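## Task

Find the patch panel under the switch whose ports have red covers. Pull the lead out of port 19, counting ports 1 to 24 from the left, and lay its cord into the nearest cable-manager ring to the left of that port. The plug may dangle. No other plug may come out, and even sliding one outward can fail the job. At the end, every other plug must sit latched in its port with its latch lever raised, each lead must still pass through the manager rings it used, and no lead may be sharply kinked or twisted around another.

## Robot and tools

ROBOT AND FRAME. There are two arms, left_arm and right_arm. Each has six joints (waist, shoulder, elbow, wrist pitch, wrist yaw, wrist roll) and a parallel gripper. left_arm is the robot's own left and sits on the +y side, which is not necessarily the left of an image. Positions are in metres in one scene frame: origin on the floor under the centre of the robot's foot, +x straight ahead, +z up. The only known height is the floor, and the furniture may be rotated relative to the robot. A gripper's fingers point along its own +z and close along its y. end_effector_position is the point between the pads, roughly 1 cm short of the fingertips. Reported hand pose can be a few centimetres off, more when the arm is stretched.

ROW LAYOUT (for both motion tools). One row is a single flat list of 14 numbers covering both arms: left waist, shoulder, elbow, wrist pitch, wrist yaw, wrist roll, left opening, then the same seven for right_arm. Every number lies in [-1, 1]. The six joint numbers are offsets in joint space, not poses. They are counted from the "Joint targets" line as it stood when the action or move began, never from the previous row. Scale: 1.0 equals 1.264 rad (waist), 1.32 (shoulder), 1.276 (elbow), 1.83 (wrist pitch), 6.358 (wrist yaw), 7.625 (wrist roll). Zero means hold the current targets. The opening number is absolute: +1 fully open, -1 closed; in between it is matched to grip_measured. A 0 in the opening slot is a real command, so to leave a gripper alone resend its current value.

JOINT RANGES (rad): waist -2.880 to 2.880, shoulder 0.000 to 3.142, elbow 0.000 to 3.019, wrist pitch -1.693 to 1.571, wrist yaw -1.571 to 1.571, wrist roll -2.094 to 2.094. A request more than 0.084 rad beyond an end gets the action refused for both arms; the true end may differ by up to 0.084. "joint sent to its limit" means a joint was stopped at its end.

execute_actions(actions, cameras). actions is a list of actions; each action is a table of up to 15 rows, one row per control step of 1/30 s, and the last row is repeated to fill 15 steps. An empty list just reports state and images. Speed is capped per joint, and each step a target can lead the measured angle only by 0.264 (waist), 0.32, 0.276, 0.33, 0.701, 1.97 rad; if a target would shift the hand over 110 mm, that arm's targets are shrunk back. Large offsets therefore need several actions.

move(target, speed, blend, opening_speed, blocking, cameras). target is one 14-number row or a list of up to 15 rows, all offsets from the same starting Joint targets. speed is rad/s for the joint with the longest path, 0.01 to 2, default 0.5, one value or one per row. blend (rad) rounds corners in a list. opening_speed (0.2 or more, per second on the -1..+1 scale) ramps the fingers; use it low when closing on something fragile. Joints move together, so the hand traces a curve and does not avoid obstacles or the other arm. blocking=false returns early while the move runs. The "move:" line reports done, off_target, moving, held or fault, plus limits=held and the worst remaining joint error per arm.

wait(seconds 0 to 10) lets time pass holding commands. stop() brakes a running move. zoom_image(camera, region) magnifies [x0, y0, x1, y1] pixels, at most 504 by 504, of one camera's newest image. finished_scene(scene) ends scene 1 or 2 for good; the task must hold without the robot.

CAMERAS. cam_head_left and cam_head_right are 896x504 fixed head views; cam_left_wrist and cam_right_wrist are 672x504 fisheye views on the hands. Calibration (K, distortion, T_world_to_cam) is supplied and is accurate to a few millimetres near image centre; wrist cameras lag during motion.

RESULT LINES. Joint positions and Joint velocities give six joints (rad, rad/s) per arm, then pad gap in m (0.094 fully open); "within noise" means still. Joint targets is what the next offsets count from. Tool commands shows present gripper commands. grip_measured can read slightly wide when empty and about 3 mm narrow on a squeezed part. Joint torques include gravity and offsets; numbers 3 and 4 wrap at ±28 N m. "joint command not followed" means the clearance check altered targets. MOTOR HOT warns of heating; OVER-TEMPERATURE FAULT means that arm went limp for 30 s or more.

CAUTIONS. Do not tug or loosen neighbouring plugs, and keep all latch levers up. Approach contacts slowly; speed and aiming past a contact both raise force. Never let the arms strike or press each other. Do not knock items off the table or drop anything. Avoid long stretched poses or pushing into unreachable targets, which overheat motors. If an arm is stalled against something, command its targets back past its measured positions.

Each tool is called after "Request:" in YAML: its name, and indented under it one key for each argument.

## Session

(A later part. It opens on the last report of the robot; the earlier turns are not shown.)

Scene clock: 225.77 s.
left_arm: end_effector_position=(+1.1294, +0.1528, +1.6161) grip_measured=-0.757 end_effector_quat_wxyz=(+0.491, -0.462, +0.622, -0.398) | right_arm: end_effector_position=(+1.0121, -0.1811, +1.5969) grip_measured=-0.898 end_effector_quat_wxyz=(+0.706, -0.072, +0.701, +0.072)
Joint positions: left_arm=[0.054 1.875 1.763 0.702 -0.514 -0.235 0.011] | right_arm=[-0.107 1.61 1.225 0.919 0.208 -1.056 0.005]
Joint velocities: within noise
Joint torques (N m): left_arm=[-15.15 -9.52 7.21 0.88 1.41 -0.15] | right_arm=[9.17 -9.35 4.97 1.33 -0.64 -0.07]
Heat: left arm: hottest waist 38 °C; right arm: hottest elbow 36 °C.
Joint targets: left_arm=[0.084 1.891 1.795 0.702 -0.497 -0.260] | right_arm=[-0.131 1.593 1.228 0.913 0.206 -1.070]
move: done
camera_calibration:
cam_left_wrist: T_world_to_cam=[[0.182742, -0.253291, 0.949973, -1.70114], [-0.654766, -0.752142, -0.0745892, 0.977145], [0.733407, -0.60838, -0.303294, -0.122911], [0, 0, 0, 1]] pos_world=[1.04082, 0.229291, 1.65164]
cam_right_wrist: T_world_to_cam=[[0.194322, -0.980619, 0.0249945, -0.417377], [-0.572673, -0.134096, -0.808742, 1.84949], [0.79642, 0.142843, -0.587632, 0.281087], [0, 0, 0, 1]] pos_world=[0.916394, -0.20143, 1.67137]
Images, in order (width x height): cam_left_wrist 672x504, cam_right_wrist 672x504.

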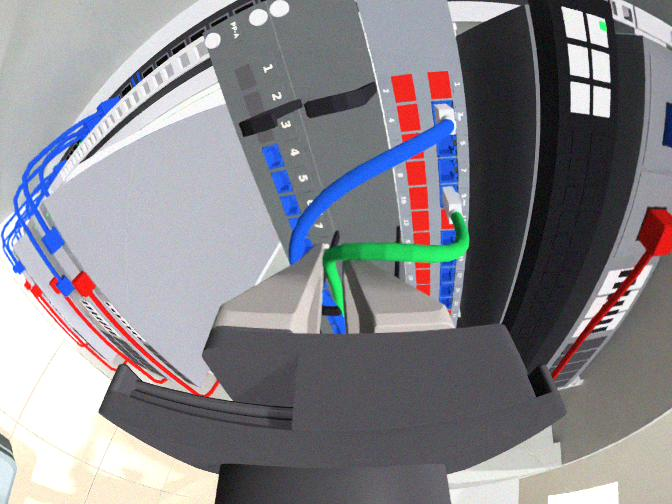

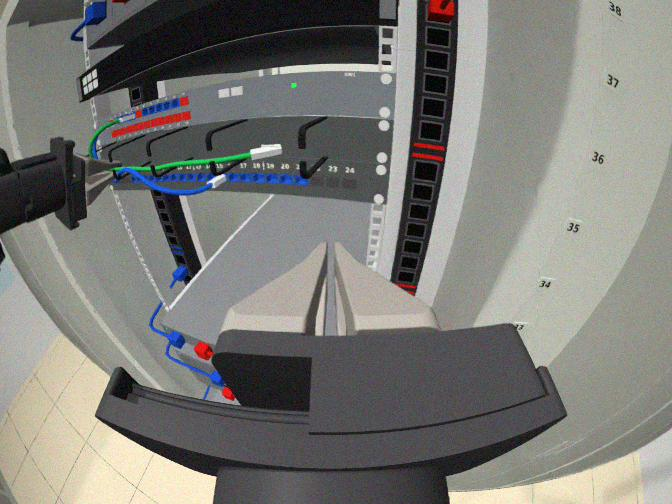

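Request:
move:
  target: [0, 0, 0, 0, 0, 0, -0.75, 0.0775, 0.1826, 0.4208, -0.6087, -0.0355, 0, -0.9]
  speed: 0.4
  cameras: ["cam_right_wrist","cam_left_wrist"]

Request:
zoom_image:
  camera: "cam_right_wrist"
  region: [180, 80, 460, 280]

Scene clock: 237.30 s.
left_arm: end_effector_position=(+1.1294, +0.1528, +1.6161) grip_measured=-0.757 end_effector_quat_wxyz=(+0.491, -0.462, +0.622, -0.398) | right_arm: end_effector_position=(+1.0157, +0.0011, +1.5890) grip_measured=-0.898 end_effector_quat_wxyz=(+0.553, -0.382, +0.668, +0.318)
Joint positions: left_arm=[0.054 1.875 1.763 0.702 -0.514 -0.235 0.011] | right_arm=[-0.066 1.818 1.729 -0.194 -0.017 -1.056 0.005]
Joint velocities: within noise
Joint torques (N m): left_arm=[-15.15 -9.52 7.23 0.88 1.4 -0.14] | right_arm=[17.32 -9.29 8.5 1.47 -0.67 -0.06]
Heat: left arm: hottest waist 38 °C; right arm: hottest elbow 36 °C.
Joint targets: left_arm=[0.084 1.891 1.795 0.702 -0.497 -0.260] | right_arm=[-0.033 1.834 1.765 -0.201 -0.019 -1.070]
move: off_target (right_arm); right_arm: the elbow is farthest, 0.036 rad from its target
camera_calibration:
cam_left_wrist: T_world_to_cam=[[0.182742, -0.253291, 0.949973, -1.70114], [-0.654766, -0.752142, -0.0745892, 0.977145], [0.733407, -0.60838, -0.303294, -0.122911], [0, 0, 0, 1]] pos_world=[1.04082, 0.229291, 1.65164]
cam_right_wrist: T_world_to_cam=[[0.861069, -0.507932, 0.0237909, -0.915049], [-0.357749, -0.638393, -0.68152, 1.44966], [0.361354, 0.578324, -0.731413, 0.917493], [0, 0, 0, 1]] pos_world=[0.974994, -0.0699404, 1.68081]
Images, in order (width x height): cam_left_wrist 672x504, cam_right_wrist 672x504.

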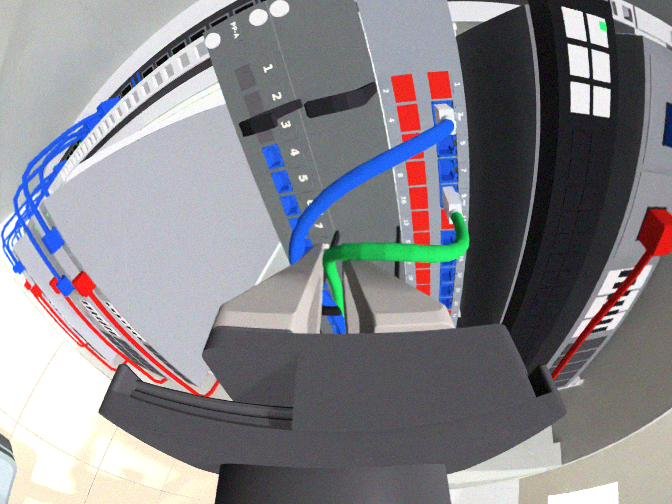

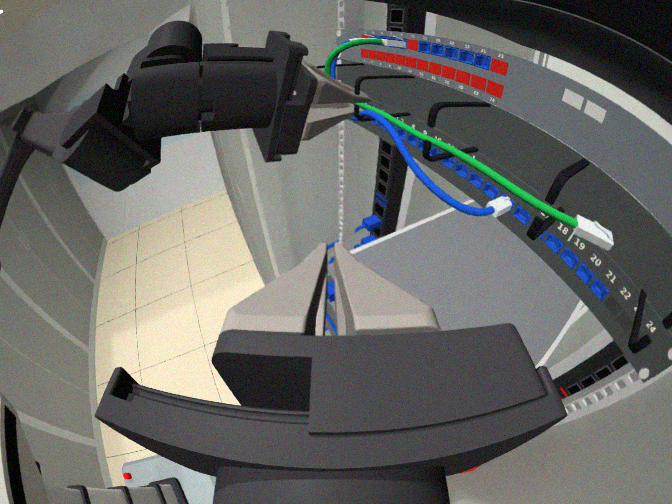

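Scaled by 1.800 from the camera's 672x504 image, which has a finer 960x720 frame.

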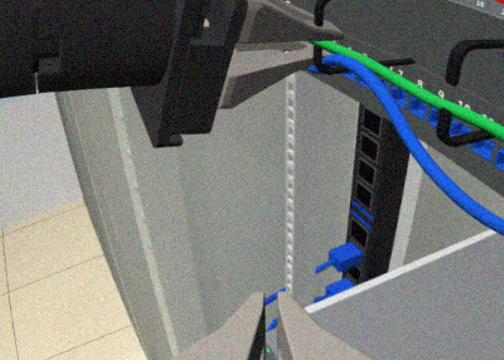

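Excellent end-on view.

Request:
zoom_image:
  camera: "cam_right_wrist"
  region: [320, 30, 420, 130]

Request:
zoom_image:
  camera: "cam_right_wrist"
  region: [400, 80, 650, 260]

Scaled by 5.040 from the camera's 672x504 image, which has a finer 960x720 frame.

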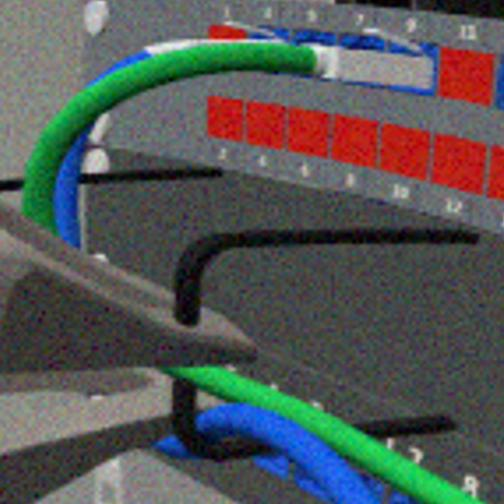

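Scaled by 2.016 from the camera's 672x504 image, which has a finer 960x720 frame.

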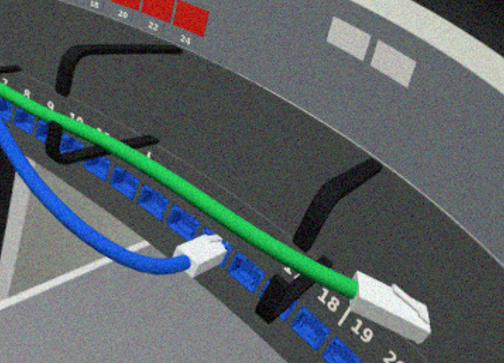

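Request:
zoom_image:
  camera: "cam_right_wrist"
  region: [345, 85, 375, 115]

Request:
zoom_image:
  camera: "cam_right_wrist"
  region: [530, 180, 600, 250]

Scaled by 16.800 from the camera's 672x504 image, which has a finer 960x720 frame.

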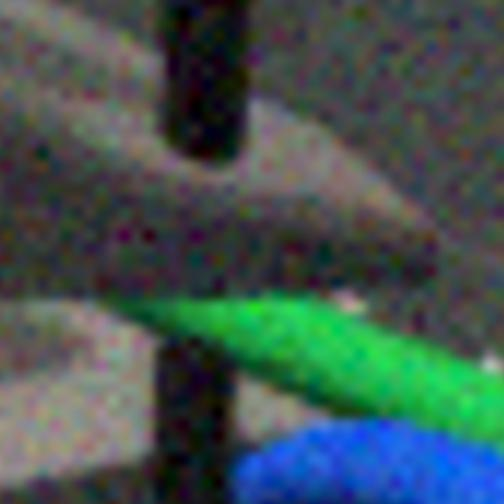

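Scaled by 7.200 from the camera's 672x504 image, which has a finer 960x720 frame.

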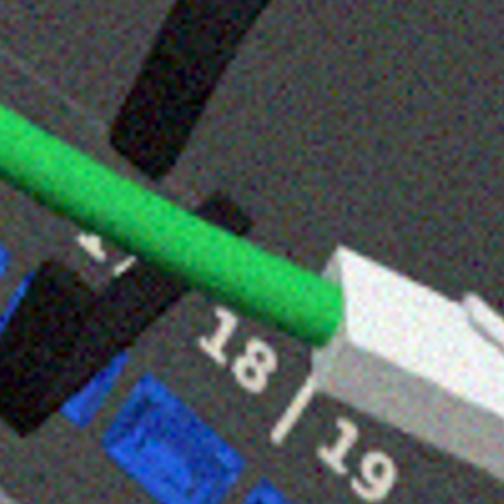

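Request:
move:
  target: [0, 0, 0, 0, 0, 0, -0.97, 0, 0, 0, 0, 0, 0, -0.9]
  opening_speed: 0.3
  cameras: ["cam_right_wrist","cam_left_wrist"]

Request:
zoom_image:
  camera: "cam_right_wrist"
  region: [330, 60, 400, 130]

Request:
zoom_image:
  camera: "cam_left_wrist"
  region: [260, 180, 440, 340]

Scene clock: 240.37 s.
left_arm: end_effector_position=(+1.1297, +0.1520, +1.6176) grip_measured=-0.890 end_effector_quat_wxyz=(+0.489, -0.464, +0.617, -0.405) | right_arm: end_effector_position=(+1.0155, +0.0011, +1.5889) grip_measured=-0.898 end_effector_quat_wxyz=(+0.553, -0.383, +0.668, +0.318)
Joint positions: left_arm=[0.054 1.875 1.763 0.702 -0.504 -0.25 0.005] | right_arm=[-0.066 1.818 1.729 -0.195 -0.017 -1.056 0.005]
Joint velocities: within noise
Joint torques (N m): left_arm=[-15.15 -9.58 7.23 0.87 0.96 0.02] | right_arm=[17.44 -9.05 8.46 1.35 -0.67 -0.06]
Heat: left arm: hottest waist 38 °C; right arm: hottest elbow 36 °C.
Joint targets: left_arm=[0.084 1.891 1.795 0.702 -0.496 -0.260] | right_arm=[-0.033 1.834 1.765 -0.201 -0.019 -1.070]
move: off_target (right_arm); right_arm: the elbow is farthest, 0.036 rad from its target
camera_calibration:
cam_left_wrist: T_world_to_cam=[[0.175039, -0.23811, 0.955335, -1.70501], [-0.655232, -0.752408, -0.0674784, 0.965898], [0.734869, -0.614155, -0.287717, -0.149106], [0, 0, 0, 1]] pos_world=[1.0409, 0.229195, 1.65114]
cam_right_wrist: T_world_to_cam=[[0.861406, -0.507365, 0.0236565, -0.915014], [-0.357542, -0.6388, -0.681248, 1.44894], [0.360753, 0.578373, -0.731671, 0.918461], [0, 0, 0, 1]] pos_world=[0.974918, -0.0698758, 1.68075]
Images, in order (width x height): cam_left_wrist 672x504, cam_right_wrist 672x504.

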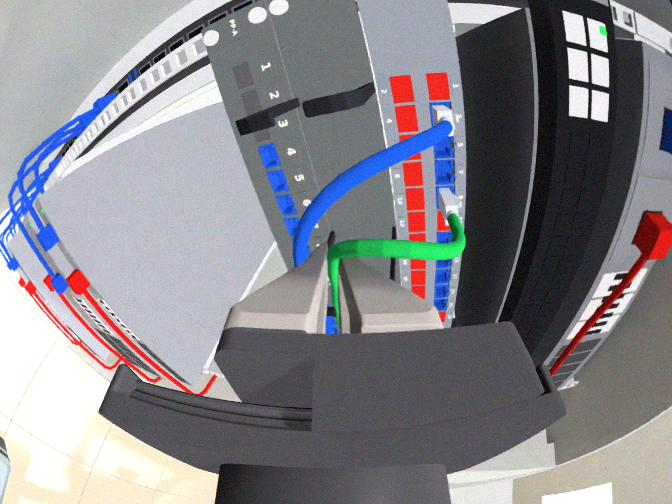

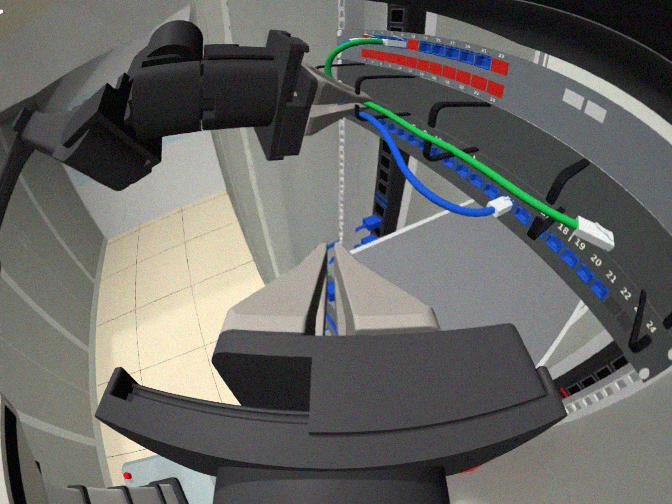

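Scaled by 7.200 from the camera's 672x504 image, which has a finer 960x720 frame.

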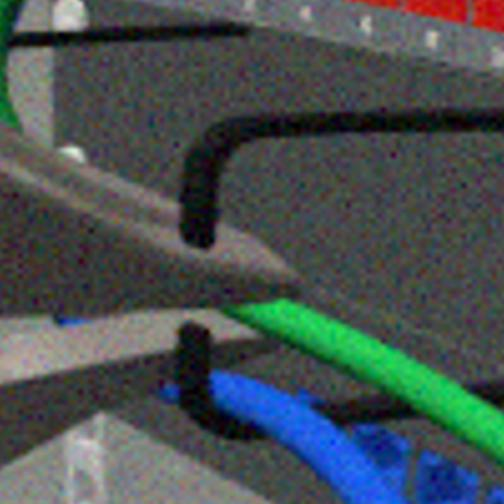

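Scaled by 2.800 from the camera's 672x504 image, which has a finer 960x720 frame.

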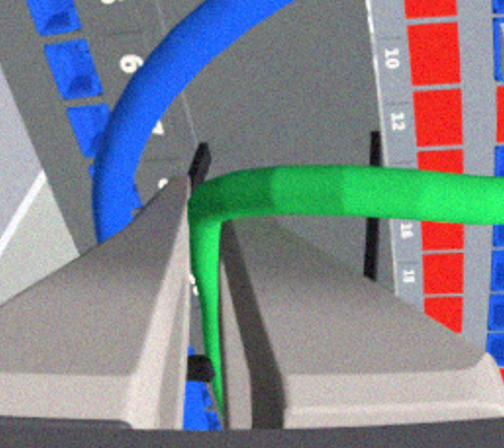

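Request:
move:
  target: [0.018, 0.003, 0, 0.003, 0, 0.045, -0.97, 0, 0, 0, 0, 0, 0, -0.9]
  speed: 0.2
  cameras: ["cam_right_wrist","cam_left_wrist"]

Request:
zoom_image:
  camera: "cam_right_wrist"
  region: [330, 60, 400, 130]

Request:
zoom_image:
  camera: "cam_left_wrist"
  region: [260, 180, 440, 340]

Scene clock: 243.13 s.
left_arm: end_effector_position=(+1.1306, +0.1510, +1.6184) grip_measured=-0.890 end_effector_quat_wxyz=(+0.549, -0.360, +0.679, -0.328) | right_arm: end_effector_position=(+1.0155, +0.0011, +1.5889) grip_measured=-0.898 end_effector_quat_wxyz=(+0.553, -0.383, +0.668, +0.318)
Joint positions: left_arm=[0.055 1.877 1.765 0.702 -0.489 0.061 0.005] | right_arm=[-0.066 1.818 1.729 -0.195 -0.017 -1.056 0.005]
Joint velocities: within noise
Joint torques (N m): left_arm=[-13.57 -9.41 7.12 1.07 0.29 0.36] | right_arm=[17.85 -9 8.51 1.32 -0.66 -0.08]
Heat: left arm: hottest waist 38 °C; right arm: hottest elbow 36 °C.
Joint targets: left_arm=[0.106 1.895 1.795 0.707 -0.497 0.083] | right_arm=[-0.033 1.834 1.765 -0.201 -0.019 -1.070]
move: off_target (left_arm, right_arm); left_arm: the waist is farthest, 0.051 rad from its target; right_arm: the elbow is farthest, 0.036 rad from its target
camera_calibration:
cam_left_wrist: T_world_to_cam=[[0.126246, -0.523303, 0.842743, -1.42578], [-0.695445, -0.652502, -0.300992, 1.37408], [0.707402, -0.548083, -0.446304, 0.127517], [0, 0, 0, 1]] pos_world=[1.04539, 0.22037, 1.67206]
cam_right_wrist: T_world_to_cam=[[0.861406, -0.507365, 0.0236565, -0.915014], [-0.357542, -0.6388, -0.681248, 1.44894], [0.360753, 0.578373, -0.731671, 0.918461], [0, 0, 0, 1]] pos_world=[0.974918, -0.0698758, 1.68075]
Images, in order (width x height): cam_left_wrist 672x504, cam_right_wrist 672x504.

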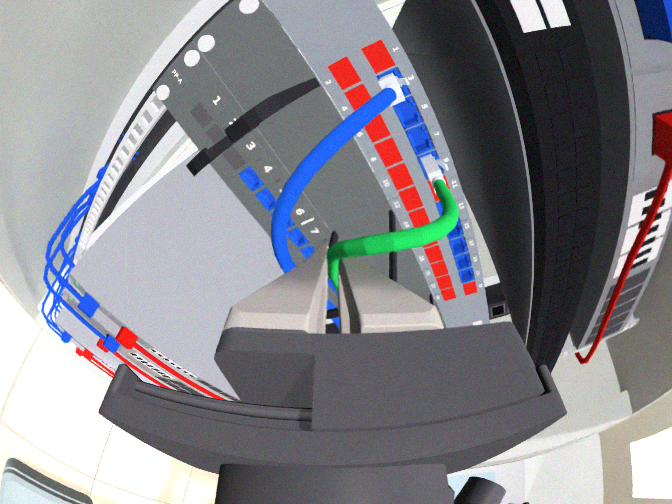

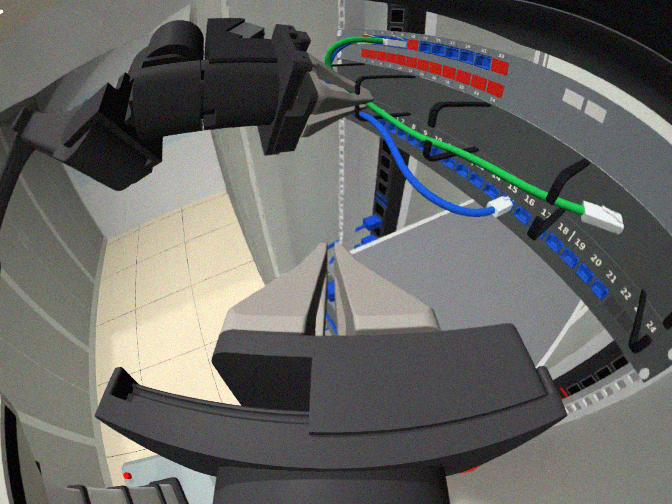

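Scaled by 7.200 from the camera's 672x504 image, which has a finer 960x720 frame.

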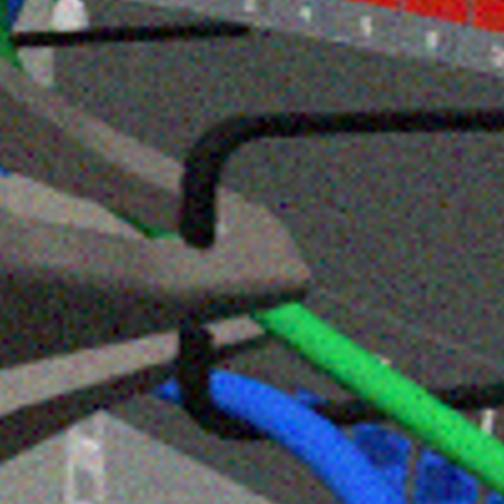

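Scaled by 2.800 from the camera's 672x504 image, which has a finer 960x720 frame.

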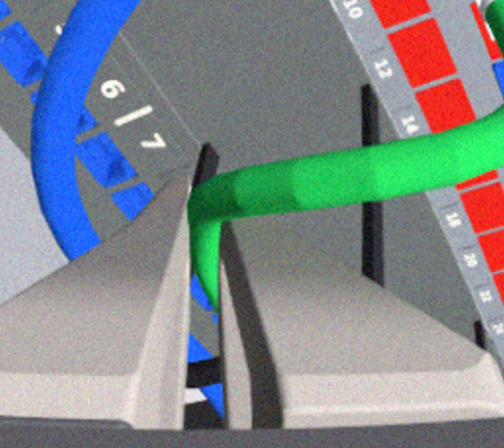

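Request:
move:
  target: [0.004, 0, 0.01, -0.003, -0.009, 0, -0.97, 0, 0, 0, 0, 0, 0, -0.9]
  speed: 0.15
  cameras: ["cam_right_wrist","cam_left_wrist"]

Request:
zoom_image:
  camera: "cam_right_wrist"
  region: [330, 60, 400, 130]

Request:
zoom_image:
  camera: "cam_left_wrist"
  region: [260, 180, 440, 340]

Scene clock: 244.20 s.
left_arm: end_effector_position=(+1.1320, +0.1545, +1.6148) grip_measured=-0.890 end_effector_quat_wxyz=(+0.543, -0.371, +0.683, -0.316) | right_arm: end_effector_position=(+1.0155, +0.0011, +1.5889) grip_measured=-0.898 end_effector_quat_wxyz=(+0.553, -0.383, +0.668, +0.318)
Joint positions: left_arm=[0.055 1.882 1.776 0.702 -0.526 0.061 0.005] | right_arm=[-0.066 1.818 1.729 -0.195 -0.017 -1.056 0.005]
Joint velocities: within noise
Joint torques (N m): left_arm=[-13.16 -9.88 7.23 0.87 -0.66 0.36] | right_arm=[17.14 -8.41 8.4 1.36 -0.67 -0.06]
Heat: left arm: hottest waist 38 °C; right arm: hottest elbow 36 °C.
Joint targets: left_arm=[0.112 1.895 1.808 0.702 -0.554 0.084] | right_arm=[-0.033 1.834 1.765 -0.201 -0.019 -1.070]
move: off_target (left_arm, right_arm); left_arm: the waist is farthest, 0.056 rad from its target; right_arm: the elbow is farthest, 0.036 rad from its target
camera_calibration:
cam_left_wrist: T_world_to_cam=[[0.162146, -0.522445, 0.837114, -1.45279], [-0.689649, -0.666751, -0.282538, 1.34211], [0.705757, -0.531502, -0.468415, 0.161842], [0, 0, 0, 1]] pos_world=[1.04693, 0.221872, 1.67116]
cam_right_wrist: T_world_to_cam=[[0.861406, -0.507365, 0.0236565, -0.915014], [-0.357542, -0.6388, -0.681248, 1.44894], [0.360753, 0.578373, -0.731671, 0.918461], [0, 0, 0, 1]] pos_world=[0.974918, -0.0698758, 1.68075]
Images, in order (width x height): cam_left_wrist 672x504, cam_right_wrist 672x504.

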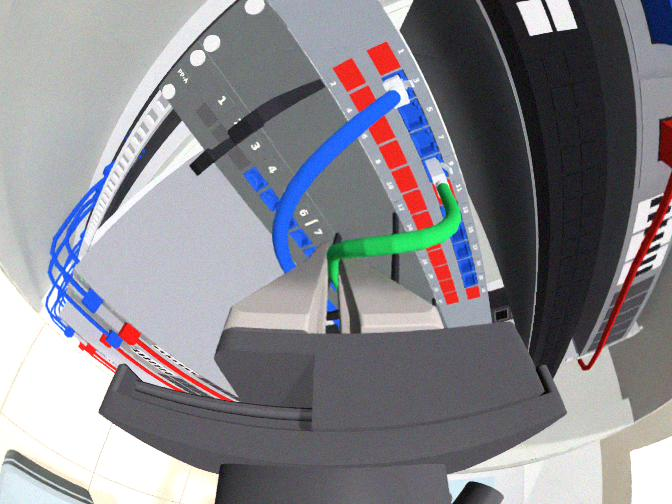

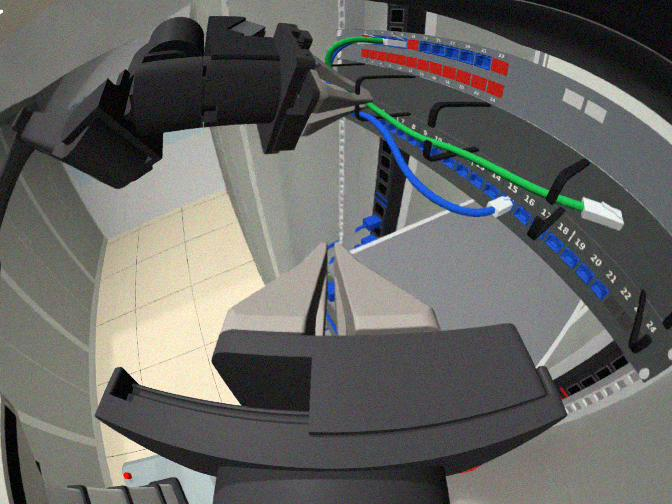

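Scaled by 7.200 from the camera's 672x504 image, which has a finer 960x720 frame.

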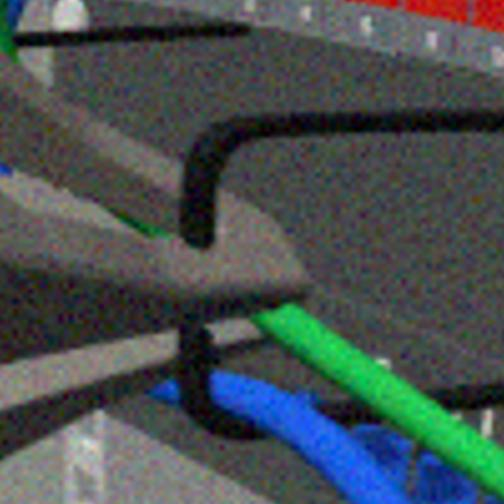

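Scaled by 2.800 from the camera's 672x504 image, which has a finer 960x720 frame.

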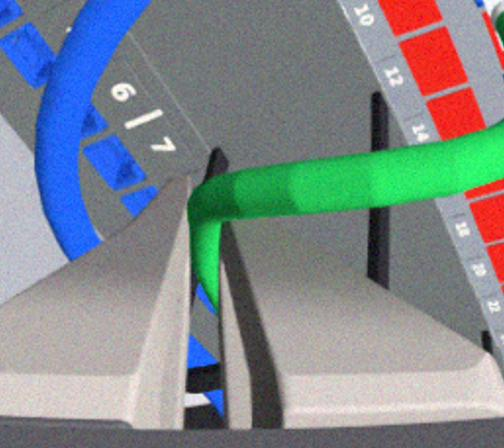

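Request:
move:
  target: [-0.0174, -0.0614, -0.0549, 0.0033, 0.009, 0, -0.97, 0, 0, 0, 0, 0, 0, -0.9]
  speed: 0.12
  cameras: ["cam_right_wrist","cam_left_wrist"]

Request:
zoom_image:
  camera: "cam_right_wrist"
  region: [330, 60, 400, 130]

Request:
zoom_image:
  camera: "cam_left_wrist"
  region: [260, 180, 440, 340]

Scene clock: 245.90 s.
left_arm: end_effector_position=(+1.1261, +0.1614, +1.6190) grip_measured=-0.890 end_effector_quat_wxyz=(+0.548, -0.358, +0.683, -0.323) | right_arm: end_effector_position=(+1.0155, +0.0011, +1.5889) grip_measured=-0.898 end_effector_quat_wxyz=(+0.553, -0.383, +0.668, +0.318)
Joint positions: left_arm=[0.057 1.847 1.733 0.702 -0.497 0.069 0.005] | right_arm=[-0.066 1.818 1.729 -0.195 -0.017 -1.056 0.005]
Joint velocities: within noise
Joint torques (N m): left_arm=[-14.68 -13.39 5.04 1.1 0.64 0.21] | right_arm=[17.38 -9.05 8.42 1.24 -0.65 -0.08]
Heat: left arm: hottest waist 38 °C; right arm: hottest elbow 36 °C.
Joint targets: left_arm=[0.090 1.814 1.738 0.708 -0.497 0.083] | right_arm=[-0.033 1.834 1.765 -0.201 -0.019 -1.070]
move: off_target (right_arm); right_arm: the elbow is farthest, 0.036 rad from its target
camera_calibration:
cam_left_wrist: T_world_to_cam=[[0.133203, -0.531915, 0.836256, -1.4162], [-0.697396, -0.649833, -0.302252, 1.3817], [0.704199, -0.542941, -0.457515, 0.15765], [0, 0, 0, 1]] pos_world=[1.04122, 0.230168, 1.67406]
cam_right_wrist: T_world_to_cam=[[0.861406, -0.507365, 0.0236565, -0.915014], [-0.357542, -0.6388, -0.681248, 1.44894], [0.360753, 0.578373, -0.731671, 0.918461], [0, 0, 0, 1]] pos_world=[0.974918, -0.0698758, 1.68075]
Images, in order (width x height): cam_left_wrist 672x504, cam_right_wrist 672x504.

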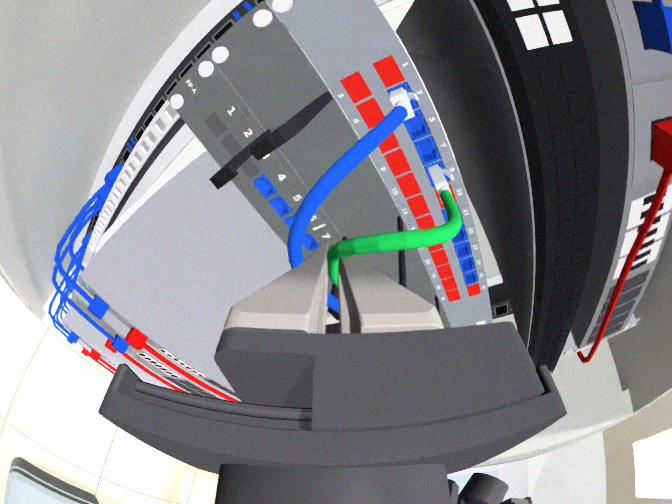

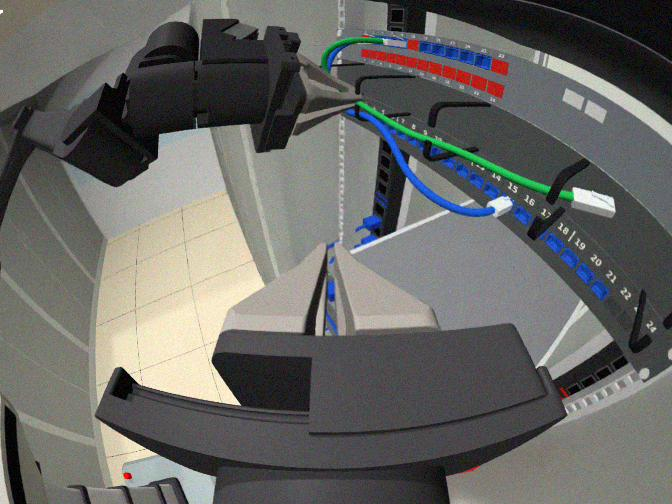

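Scaled by 7.200 from the camera's 672x504 image, which has a finer 960x720 frame.

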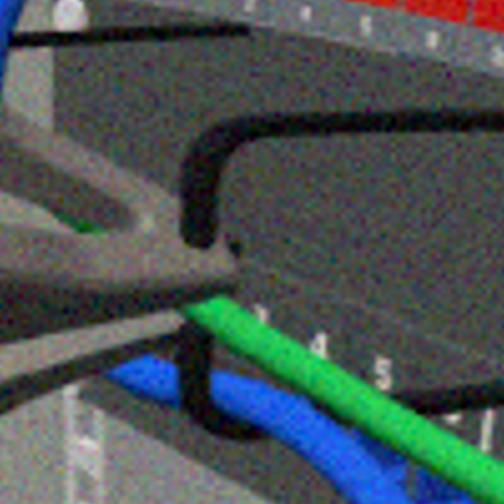

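Scaled by 2.800 from the camera's 672x504 image, which has a finer 960x720 frame.

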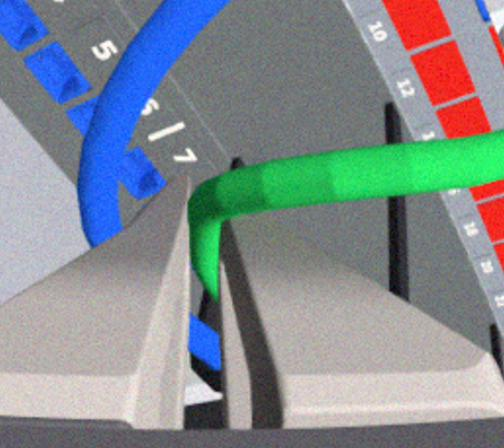

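Request:
move:
  target: [0.01, 0.0477, 0.087, -0.0306, 0, 0, -0.97, 0, 0, 0, 0, 0, 0, -0.9]
  speed: 0.12
  cameras: ["cam_right_wrist","cam_left_wrist"]

Request:
zoom_image:
  camera: "cam_right_wrist"
  region: [330, 60, 400, 130]

Request:
zoom_image:
  camera: "cam_left_wrist"
  region: [260, 180, 440, 340]

Scene clock: 247.67 s.
left_arm: end_effector_position=(+1.1452, +0.1686, +1.6209) grip_measured=-0.890 end_effector_quat_wxyz=(+0.550, -0.361, +0.682, -0.318) | right_arm: end_effector_position=(+1.0155, +0.0011, +1.5889) grip_measured=-0.898 end_effector_quat_wxyz=(+0.553, -0.383, +0.668, +0.318)
Joint positions: left_arm=[0.067 1.871 1.809 0.657 -0.496 0.069 0.005] | right_arm=[-0.066 1.818 1.729 -0.195 -0.017 -1.056 0.005]
Joint velocities: within noise
Joint torques (N m): left_arm=[-14.8 -10.64 7.94 0.7 0.61 0.27] | right_arm=[17.32 -9 8.38 1.37 -0.65 -0.07]
Heat: left arm: hottest waist 38 °C; right arm: hottest elbow 36 °C.
Joint targets: left_arm=[0.102 1.877 1.849 0.652 -0.496 0.084] | right_arm=[-0.033 1.834 1.765 -0.201 -0.019 -1.070]
move: off_target (left_arm, right_arm); left_arm: the elbow is farthest, 0.040 rad from its target; right_arm: the elbow is farthest, 0.036 rad from its target
camera_calibration:
cam_left_wrist: T_world_to_cam=[[0.141142, -0.534133, 0.833535, -1.42081], [-0.690662, -0.656345, -0.30364, 1.39598], [0.709271, -0.532834, -0.461543, 0.147942], [0, 0, 0, 1]] pos_world=[1.05975, 0.236172, 1.67645]
cam_right_wrist: T_world_to_cam=[[0.861406, -0.507365, 0.0236565, -0.915014], [-0.357542, -0.6388, -0.681248, 1.44894], [0.360753, 0.578373, -0.731671, 0.918461], [0, 0, 0, 1]] pos_world=[0.974918, -0.0698758, 1.68075]
Images, in order (width x height): cam_left_wrist 672x504, cam_right_wrist 672x504.

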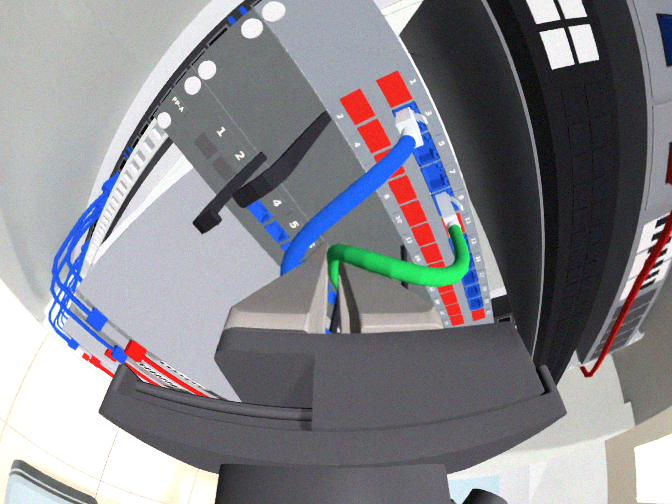

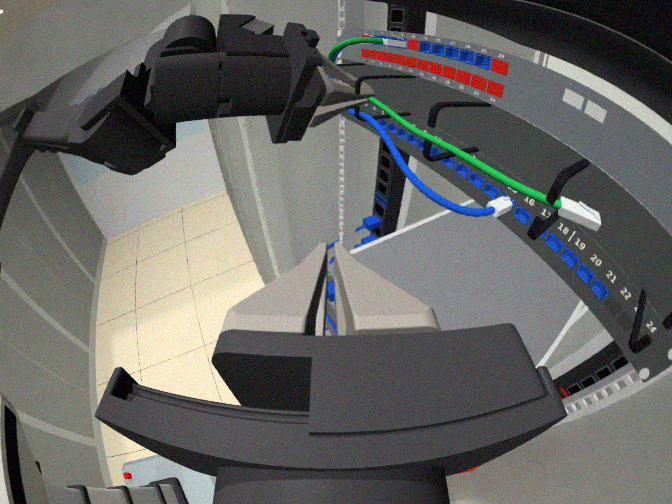

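Scaled by 7.200 from the camera's 672x504 image, which has a finer 960x720 frame.

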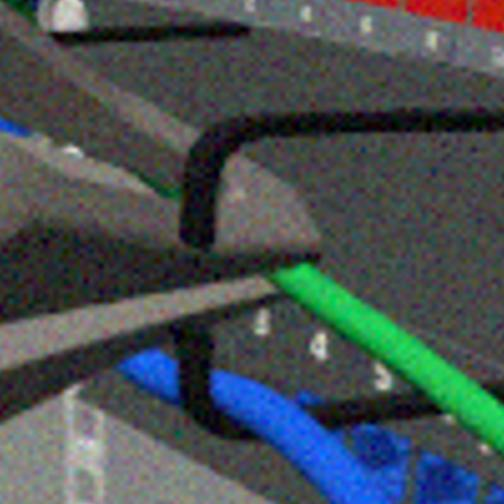

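Scaled by 2.800 from the camera's 672x504 image, which has a finer 960x720 frame.

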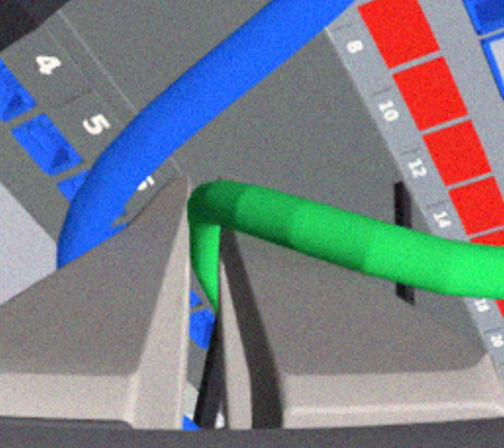

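Request:
move:
  target: [0.0127, 0.0076, 0, 0.0055, 0, 0, -0.97, 0, 0, 0, 0, 0, 0, -0.9]
  speed: 0.12
  cameras: ["cam_right_wrist","cam_left_wrist"]

Request:
zoom_image:
  camera: "cam_right_wrist"
  region: [330, 60, 400, 130]

Request:
zoom_image:
  camera: "cam_right_wrist"
  region: [500, 130, 640, 270]

Scene clock: 248.70 s.
left_arm: end_effector_position=(+1.1466, +0.1690, +1.6188) grip_measured=-0.890 end_effector_quat_wxyz=(+0.551, -0.361, +0.682, -0.317) | right_arm: end_effector_position=(+1.0155, +0.0011, +1.5889) grip_measured=-0.898 end_effector_quat_wxyz=(+0.553, -0.383, +0.668, +0.318)
Joint positions: left_arm=[0.07 1.874 1.813 0.657 -0.494 0.069 0.005] | right_arm=[-0.066 1.818 1.729 -0.195 -0.017 -1.056 0.005]
Joint velocities: within noise
Joint torques (N m): left_arm=[-13.8 -10.11 7.62 1.09 0.52 0.27] | right_arm=[17.14 -9 8.44 1.33 -0.65 -0.07]
Heat: left arm: hottest waist 38 °C; right arm: hottest elbow 36 °C.
Joint targets: left_arm=[0.118 1.887 1.849 0.662 -0.496 0.084] | right_arm=[-0.033 1.834 1.765 -0.201 -0.019 -1.070]
move: off_target (left_arm, right_arm); left_arm: the waist is farthest, 0.048 rad from its target; right_arm: the elbow is farthest, 0.036 rad from its target
camera_calibration:
cam_left_wrist: T_world_to_cam=[[0.141985, -0.535298, 0.832644, -1.41841], [-0.689649, -0.65691, -0.30472, 1.3972], [0.710088, -0.530966, -0.462439, 0.146429], [0, 0, 0, 1]] pos_world=[1.06099, 0.236306, 1.6745]
cam_right_wrist: T_world_to_cam=[[0.861406, -0.507365, 0.0236565, -0.915014], [-0.357542, -0.6388, -0.681248, 1.44894], [0.360753, 0.578373, -0.731671, 0.918461], [0, 0, 0, 1]] pos_world=[0.974918, -0.0698758, 1.68075]
Images, in order (width x height): cam_left_wrist 672x504, cam_right_wrist 672x504.

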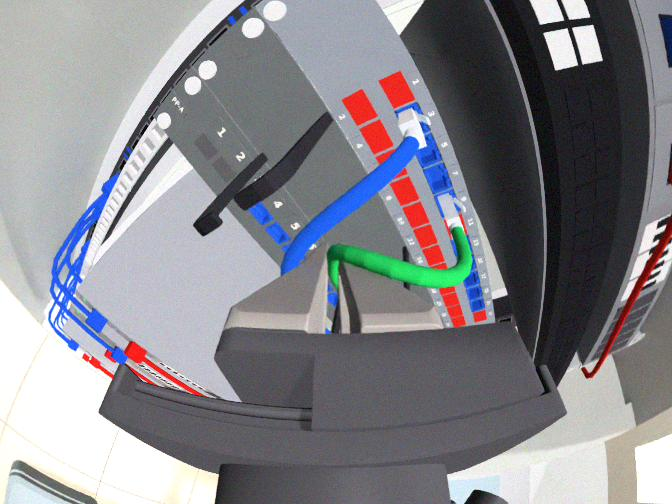

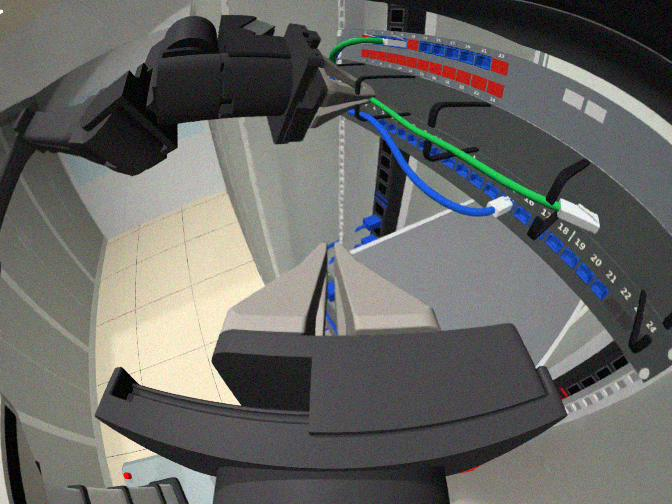

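Scaled by 7.200 from the camera's 672x504 image, which has a finer 960x720 frame.

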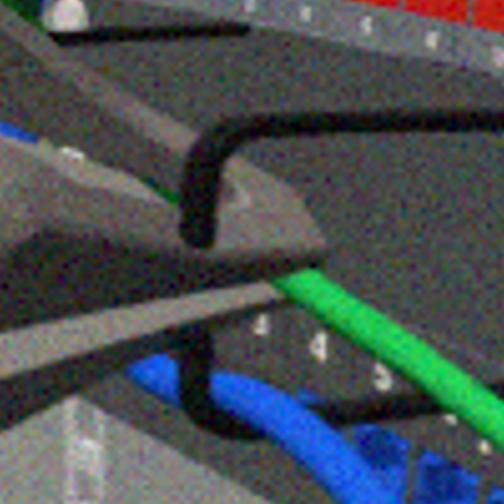

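Scaled by 3.600 from the camera's 672x504 image, which has a finer 960x720 frame.

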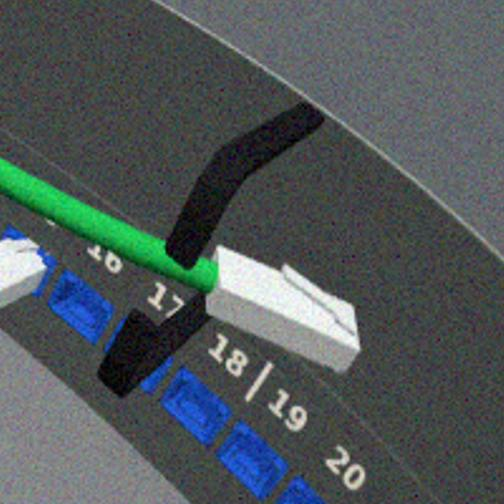

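Request:
move:
  target: [0.0127, 0.0, 0, 0, 0, 0, -0.97, 0, 0, 0, 0, 0, 0, -0.9]
  speed: 0.1
  cameras: ["cam_right_wrist"]

Request:
zoom_image:
  camera: "cam_right_wrist"
  region: [330, 60, 400, 130]

Scene clock: 249.87 s.
left_arm: end_effector_position=(+1.1475, +0.1699, +1.6171) grip_measured=-0.890 end_effector_quat_wxyz=(+0.552, -0.360, +0.682, -0.317) | right_arm: end_effector_position=(+1.0155, +0.0011, +1.5889) grip_measured=-0.898 end_effector_quat_wxyz=(+0.553, -0.383, +0.668, +0.318)
Joint positions: left_arm=[0.074 1.874 1.813 0.657 -0.489 0.07 0.005] | right_arm=[-0.066 1.818 1.729 -0.195 -0.017 -1.056 0.005]
Joint velocities: within noise
Joint torques (N m): left_arm=[-12.81 -10.23 7.61 1.07 0.28 0.27] | right_arm=[17.2 -9.11 8.4 1.36 -0.65 -0.07]
Heat: left arm: hottest waist 38 °C; right arm: hottest elbow 36 °C.
Joint targets: left_arm=[0.134 1.887 1.849 0.662 -0.496 0.084] | right_arm=[-0.033 1.834 1.765 -0.201 -0.019 -1.070]
move: off_target (left_arm, right_arm); left_arm: the waist is farthest, 0.060 rad from its target; right_arm: the elbow is farthest, 0.036 rad from its target
camera_calibration:
cam_right_wrist: T_world_to_cam=[[0.861406, -0.507365, 0.0236565, -0.915014], [-0.357542, -0.6388, -0.681248, 1.44894], [0.360753, 0.578373, -0.731671, 0.918461], [0, 0, 0, 1]] pos_world=[0.974918, -0.0698758, 1.68075]
Images, in order (width x height): cam_right_wrist 672x504.

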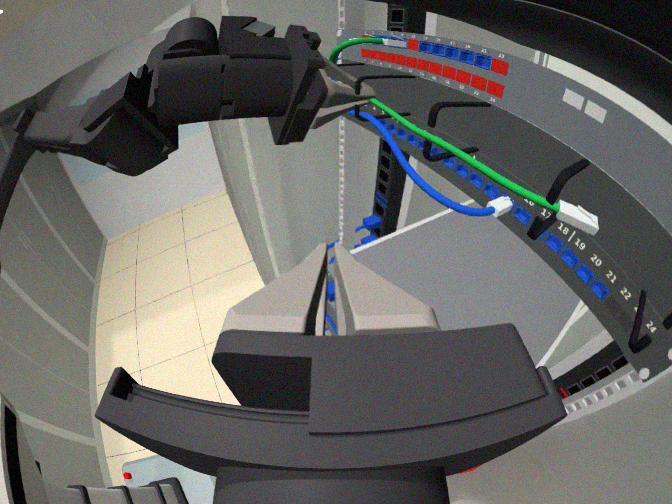

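Scaled by 7.200 from the camera's 672x504 image, which has a finer 960x720 frame.

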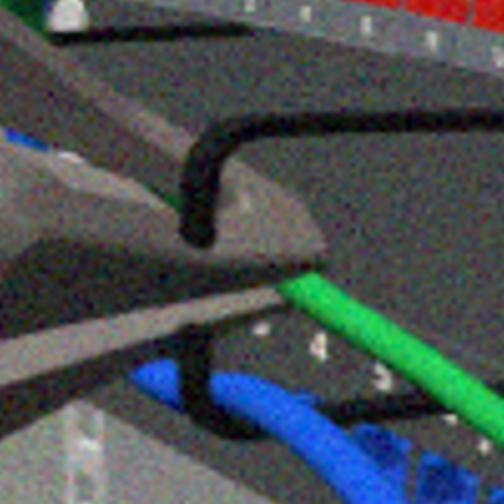

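Request:
move:
  target: [-0.016, 0.0, 0, 0, 0, 0, -0.7, 0, 0, 0, 0, 0, 0, -0.9]
  opening_speed: 0.25
  cameras: ["cam_right_wrist","cam_left_wrist"]

Request:
zoom_image:
  camera: "cam_right_wrist"
  region: [330, 60, 400, 130]

Request:
zoom_image:
  camera: "cam_left_wrist"
  region: [260, 180, 440, 340]

Scene clock: 252.23 s.
left_arm: end_effector_position=(+1.1486, +0.1713, +1.6185) grip_measured=-0.702 end_effector_quat_wxyz=(+0.554, -0.359, +0.682, -0.315) | right_arm: end_effector_position=(+1.0155, +0.0011, +1.5889) grip_measured=-0.898 end_effector_quat_wxyz=(+0.553, -0.383, +0.668, +0.318)
Joint positions: left_arm=[0.074 1.874 1.817 0.657 -0.487 0.077 0.014] | right_arm=[-0.066 1.818 1.729 -0.195 -0.017 -1.056 0.005]
Joint velocities: within noise
Joint torques (N m): left_arm=[-14.39 -10.17 7.31 1.07 0.2 0.17] | right_arm=[17.44 -8.94 8.51 1.39 -0.66 -0.04]
Heat: left arm: hottest waist 37 °C; right arm: hottest elbow 36 °C.
Joint targets: left_arm=[0.114 1.887 1.849 0.662 -0.497 0.083] | right_arm=[-0.033 1.834 1.765 -0.201 -0.019 -1.070]
move: off_target (left_arm, right_arm); left_arm: the waist is farthest, 0.040 rad from its target; right_arm: the elbow is farthest, 0.036 rad from its target
camera_calibration:
cam_left_wrist: T_world_to_cam=[[0.137649, -0.541692, 0.82923, -1.40557], [-0.687517, -0.654916, -0.313697, 1.41179], [0.713003, -0.52693, -0.462571, 0.142305], [0, 0, 0, 1]] pos_world=[1.06264, 0.238201, 1.67424]
cam_right_wrist: T_world_to_cam=[[0.861406, -0.507365, 0.0236565, -0.915014], [-0.357542, -0.6388, -0.681248, 1.44894], [0.360753, 0.578373, -0.731671, 0.918461], [0, 0, 0, 1]] pos_world=[0.974918, -0.0698758, 1.68075]
Images, in order (width x height): cam_left_wrist 672x504, cam_right_wrist 672x504.

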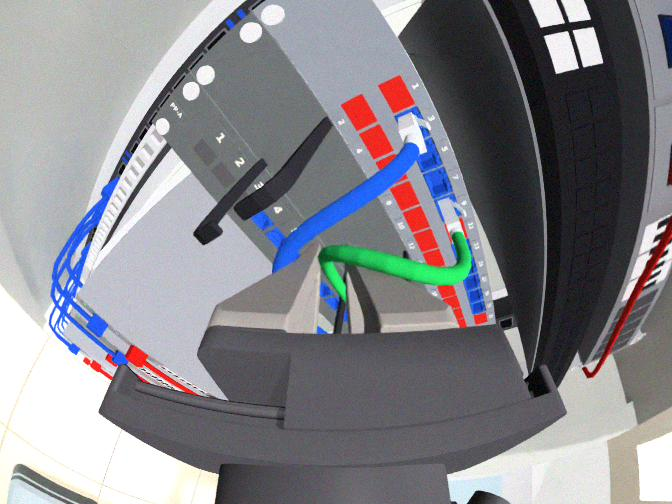

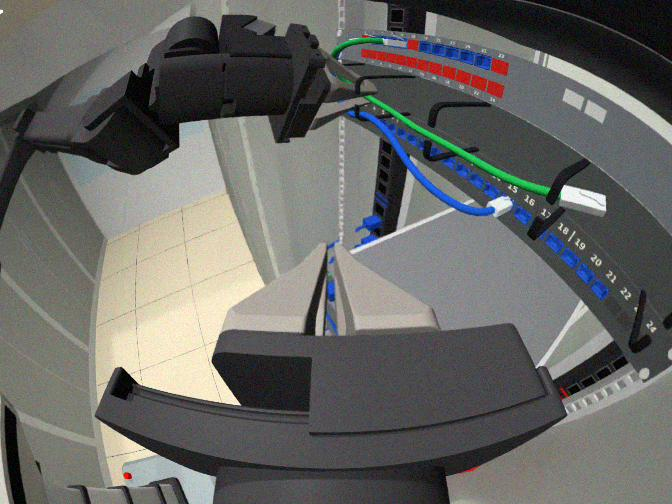

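Scaled by 7.200 from the camera's 672x504 image, which has a finer 960x720 frame.

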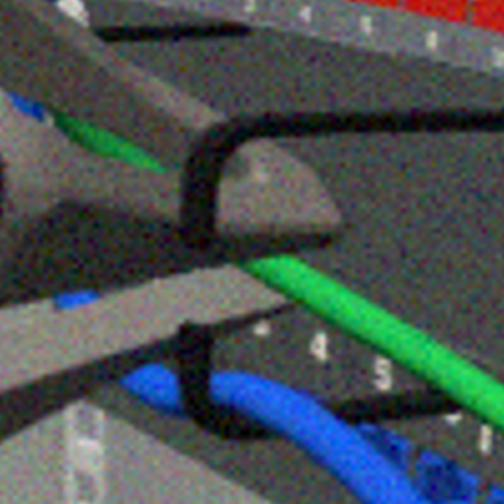

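Scaled by 2.800 from the camera's 672x504 image, which has a finer 960x720 frame.

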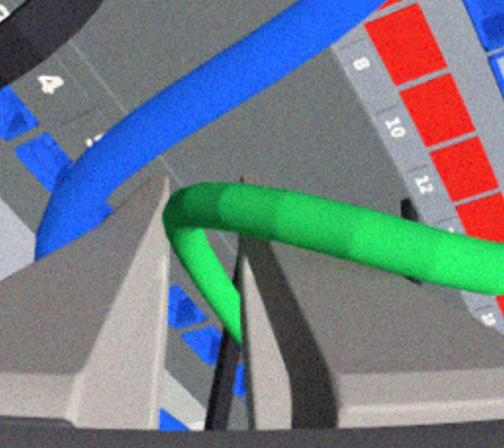

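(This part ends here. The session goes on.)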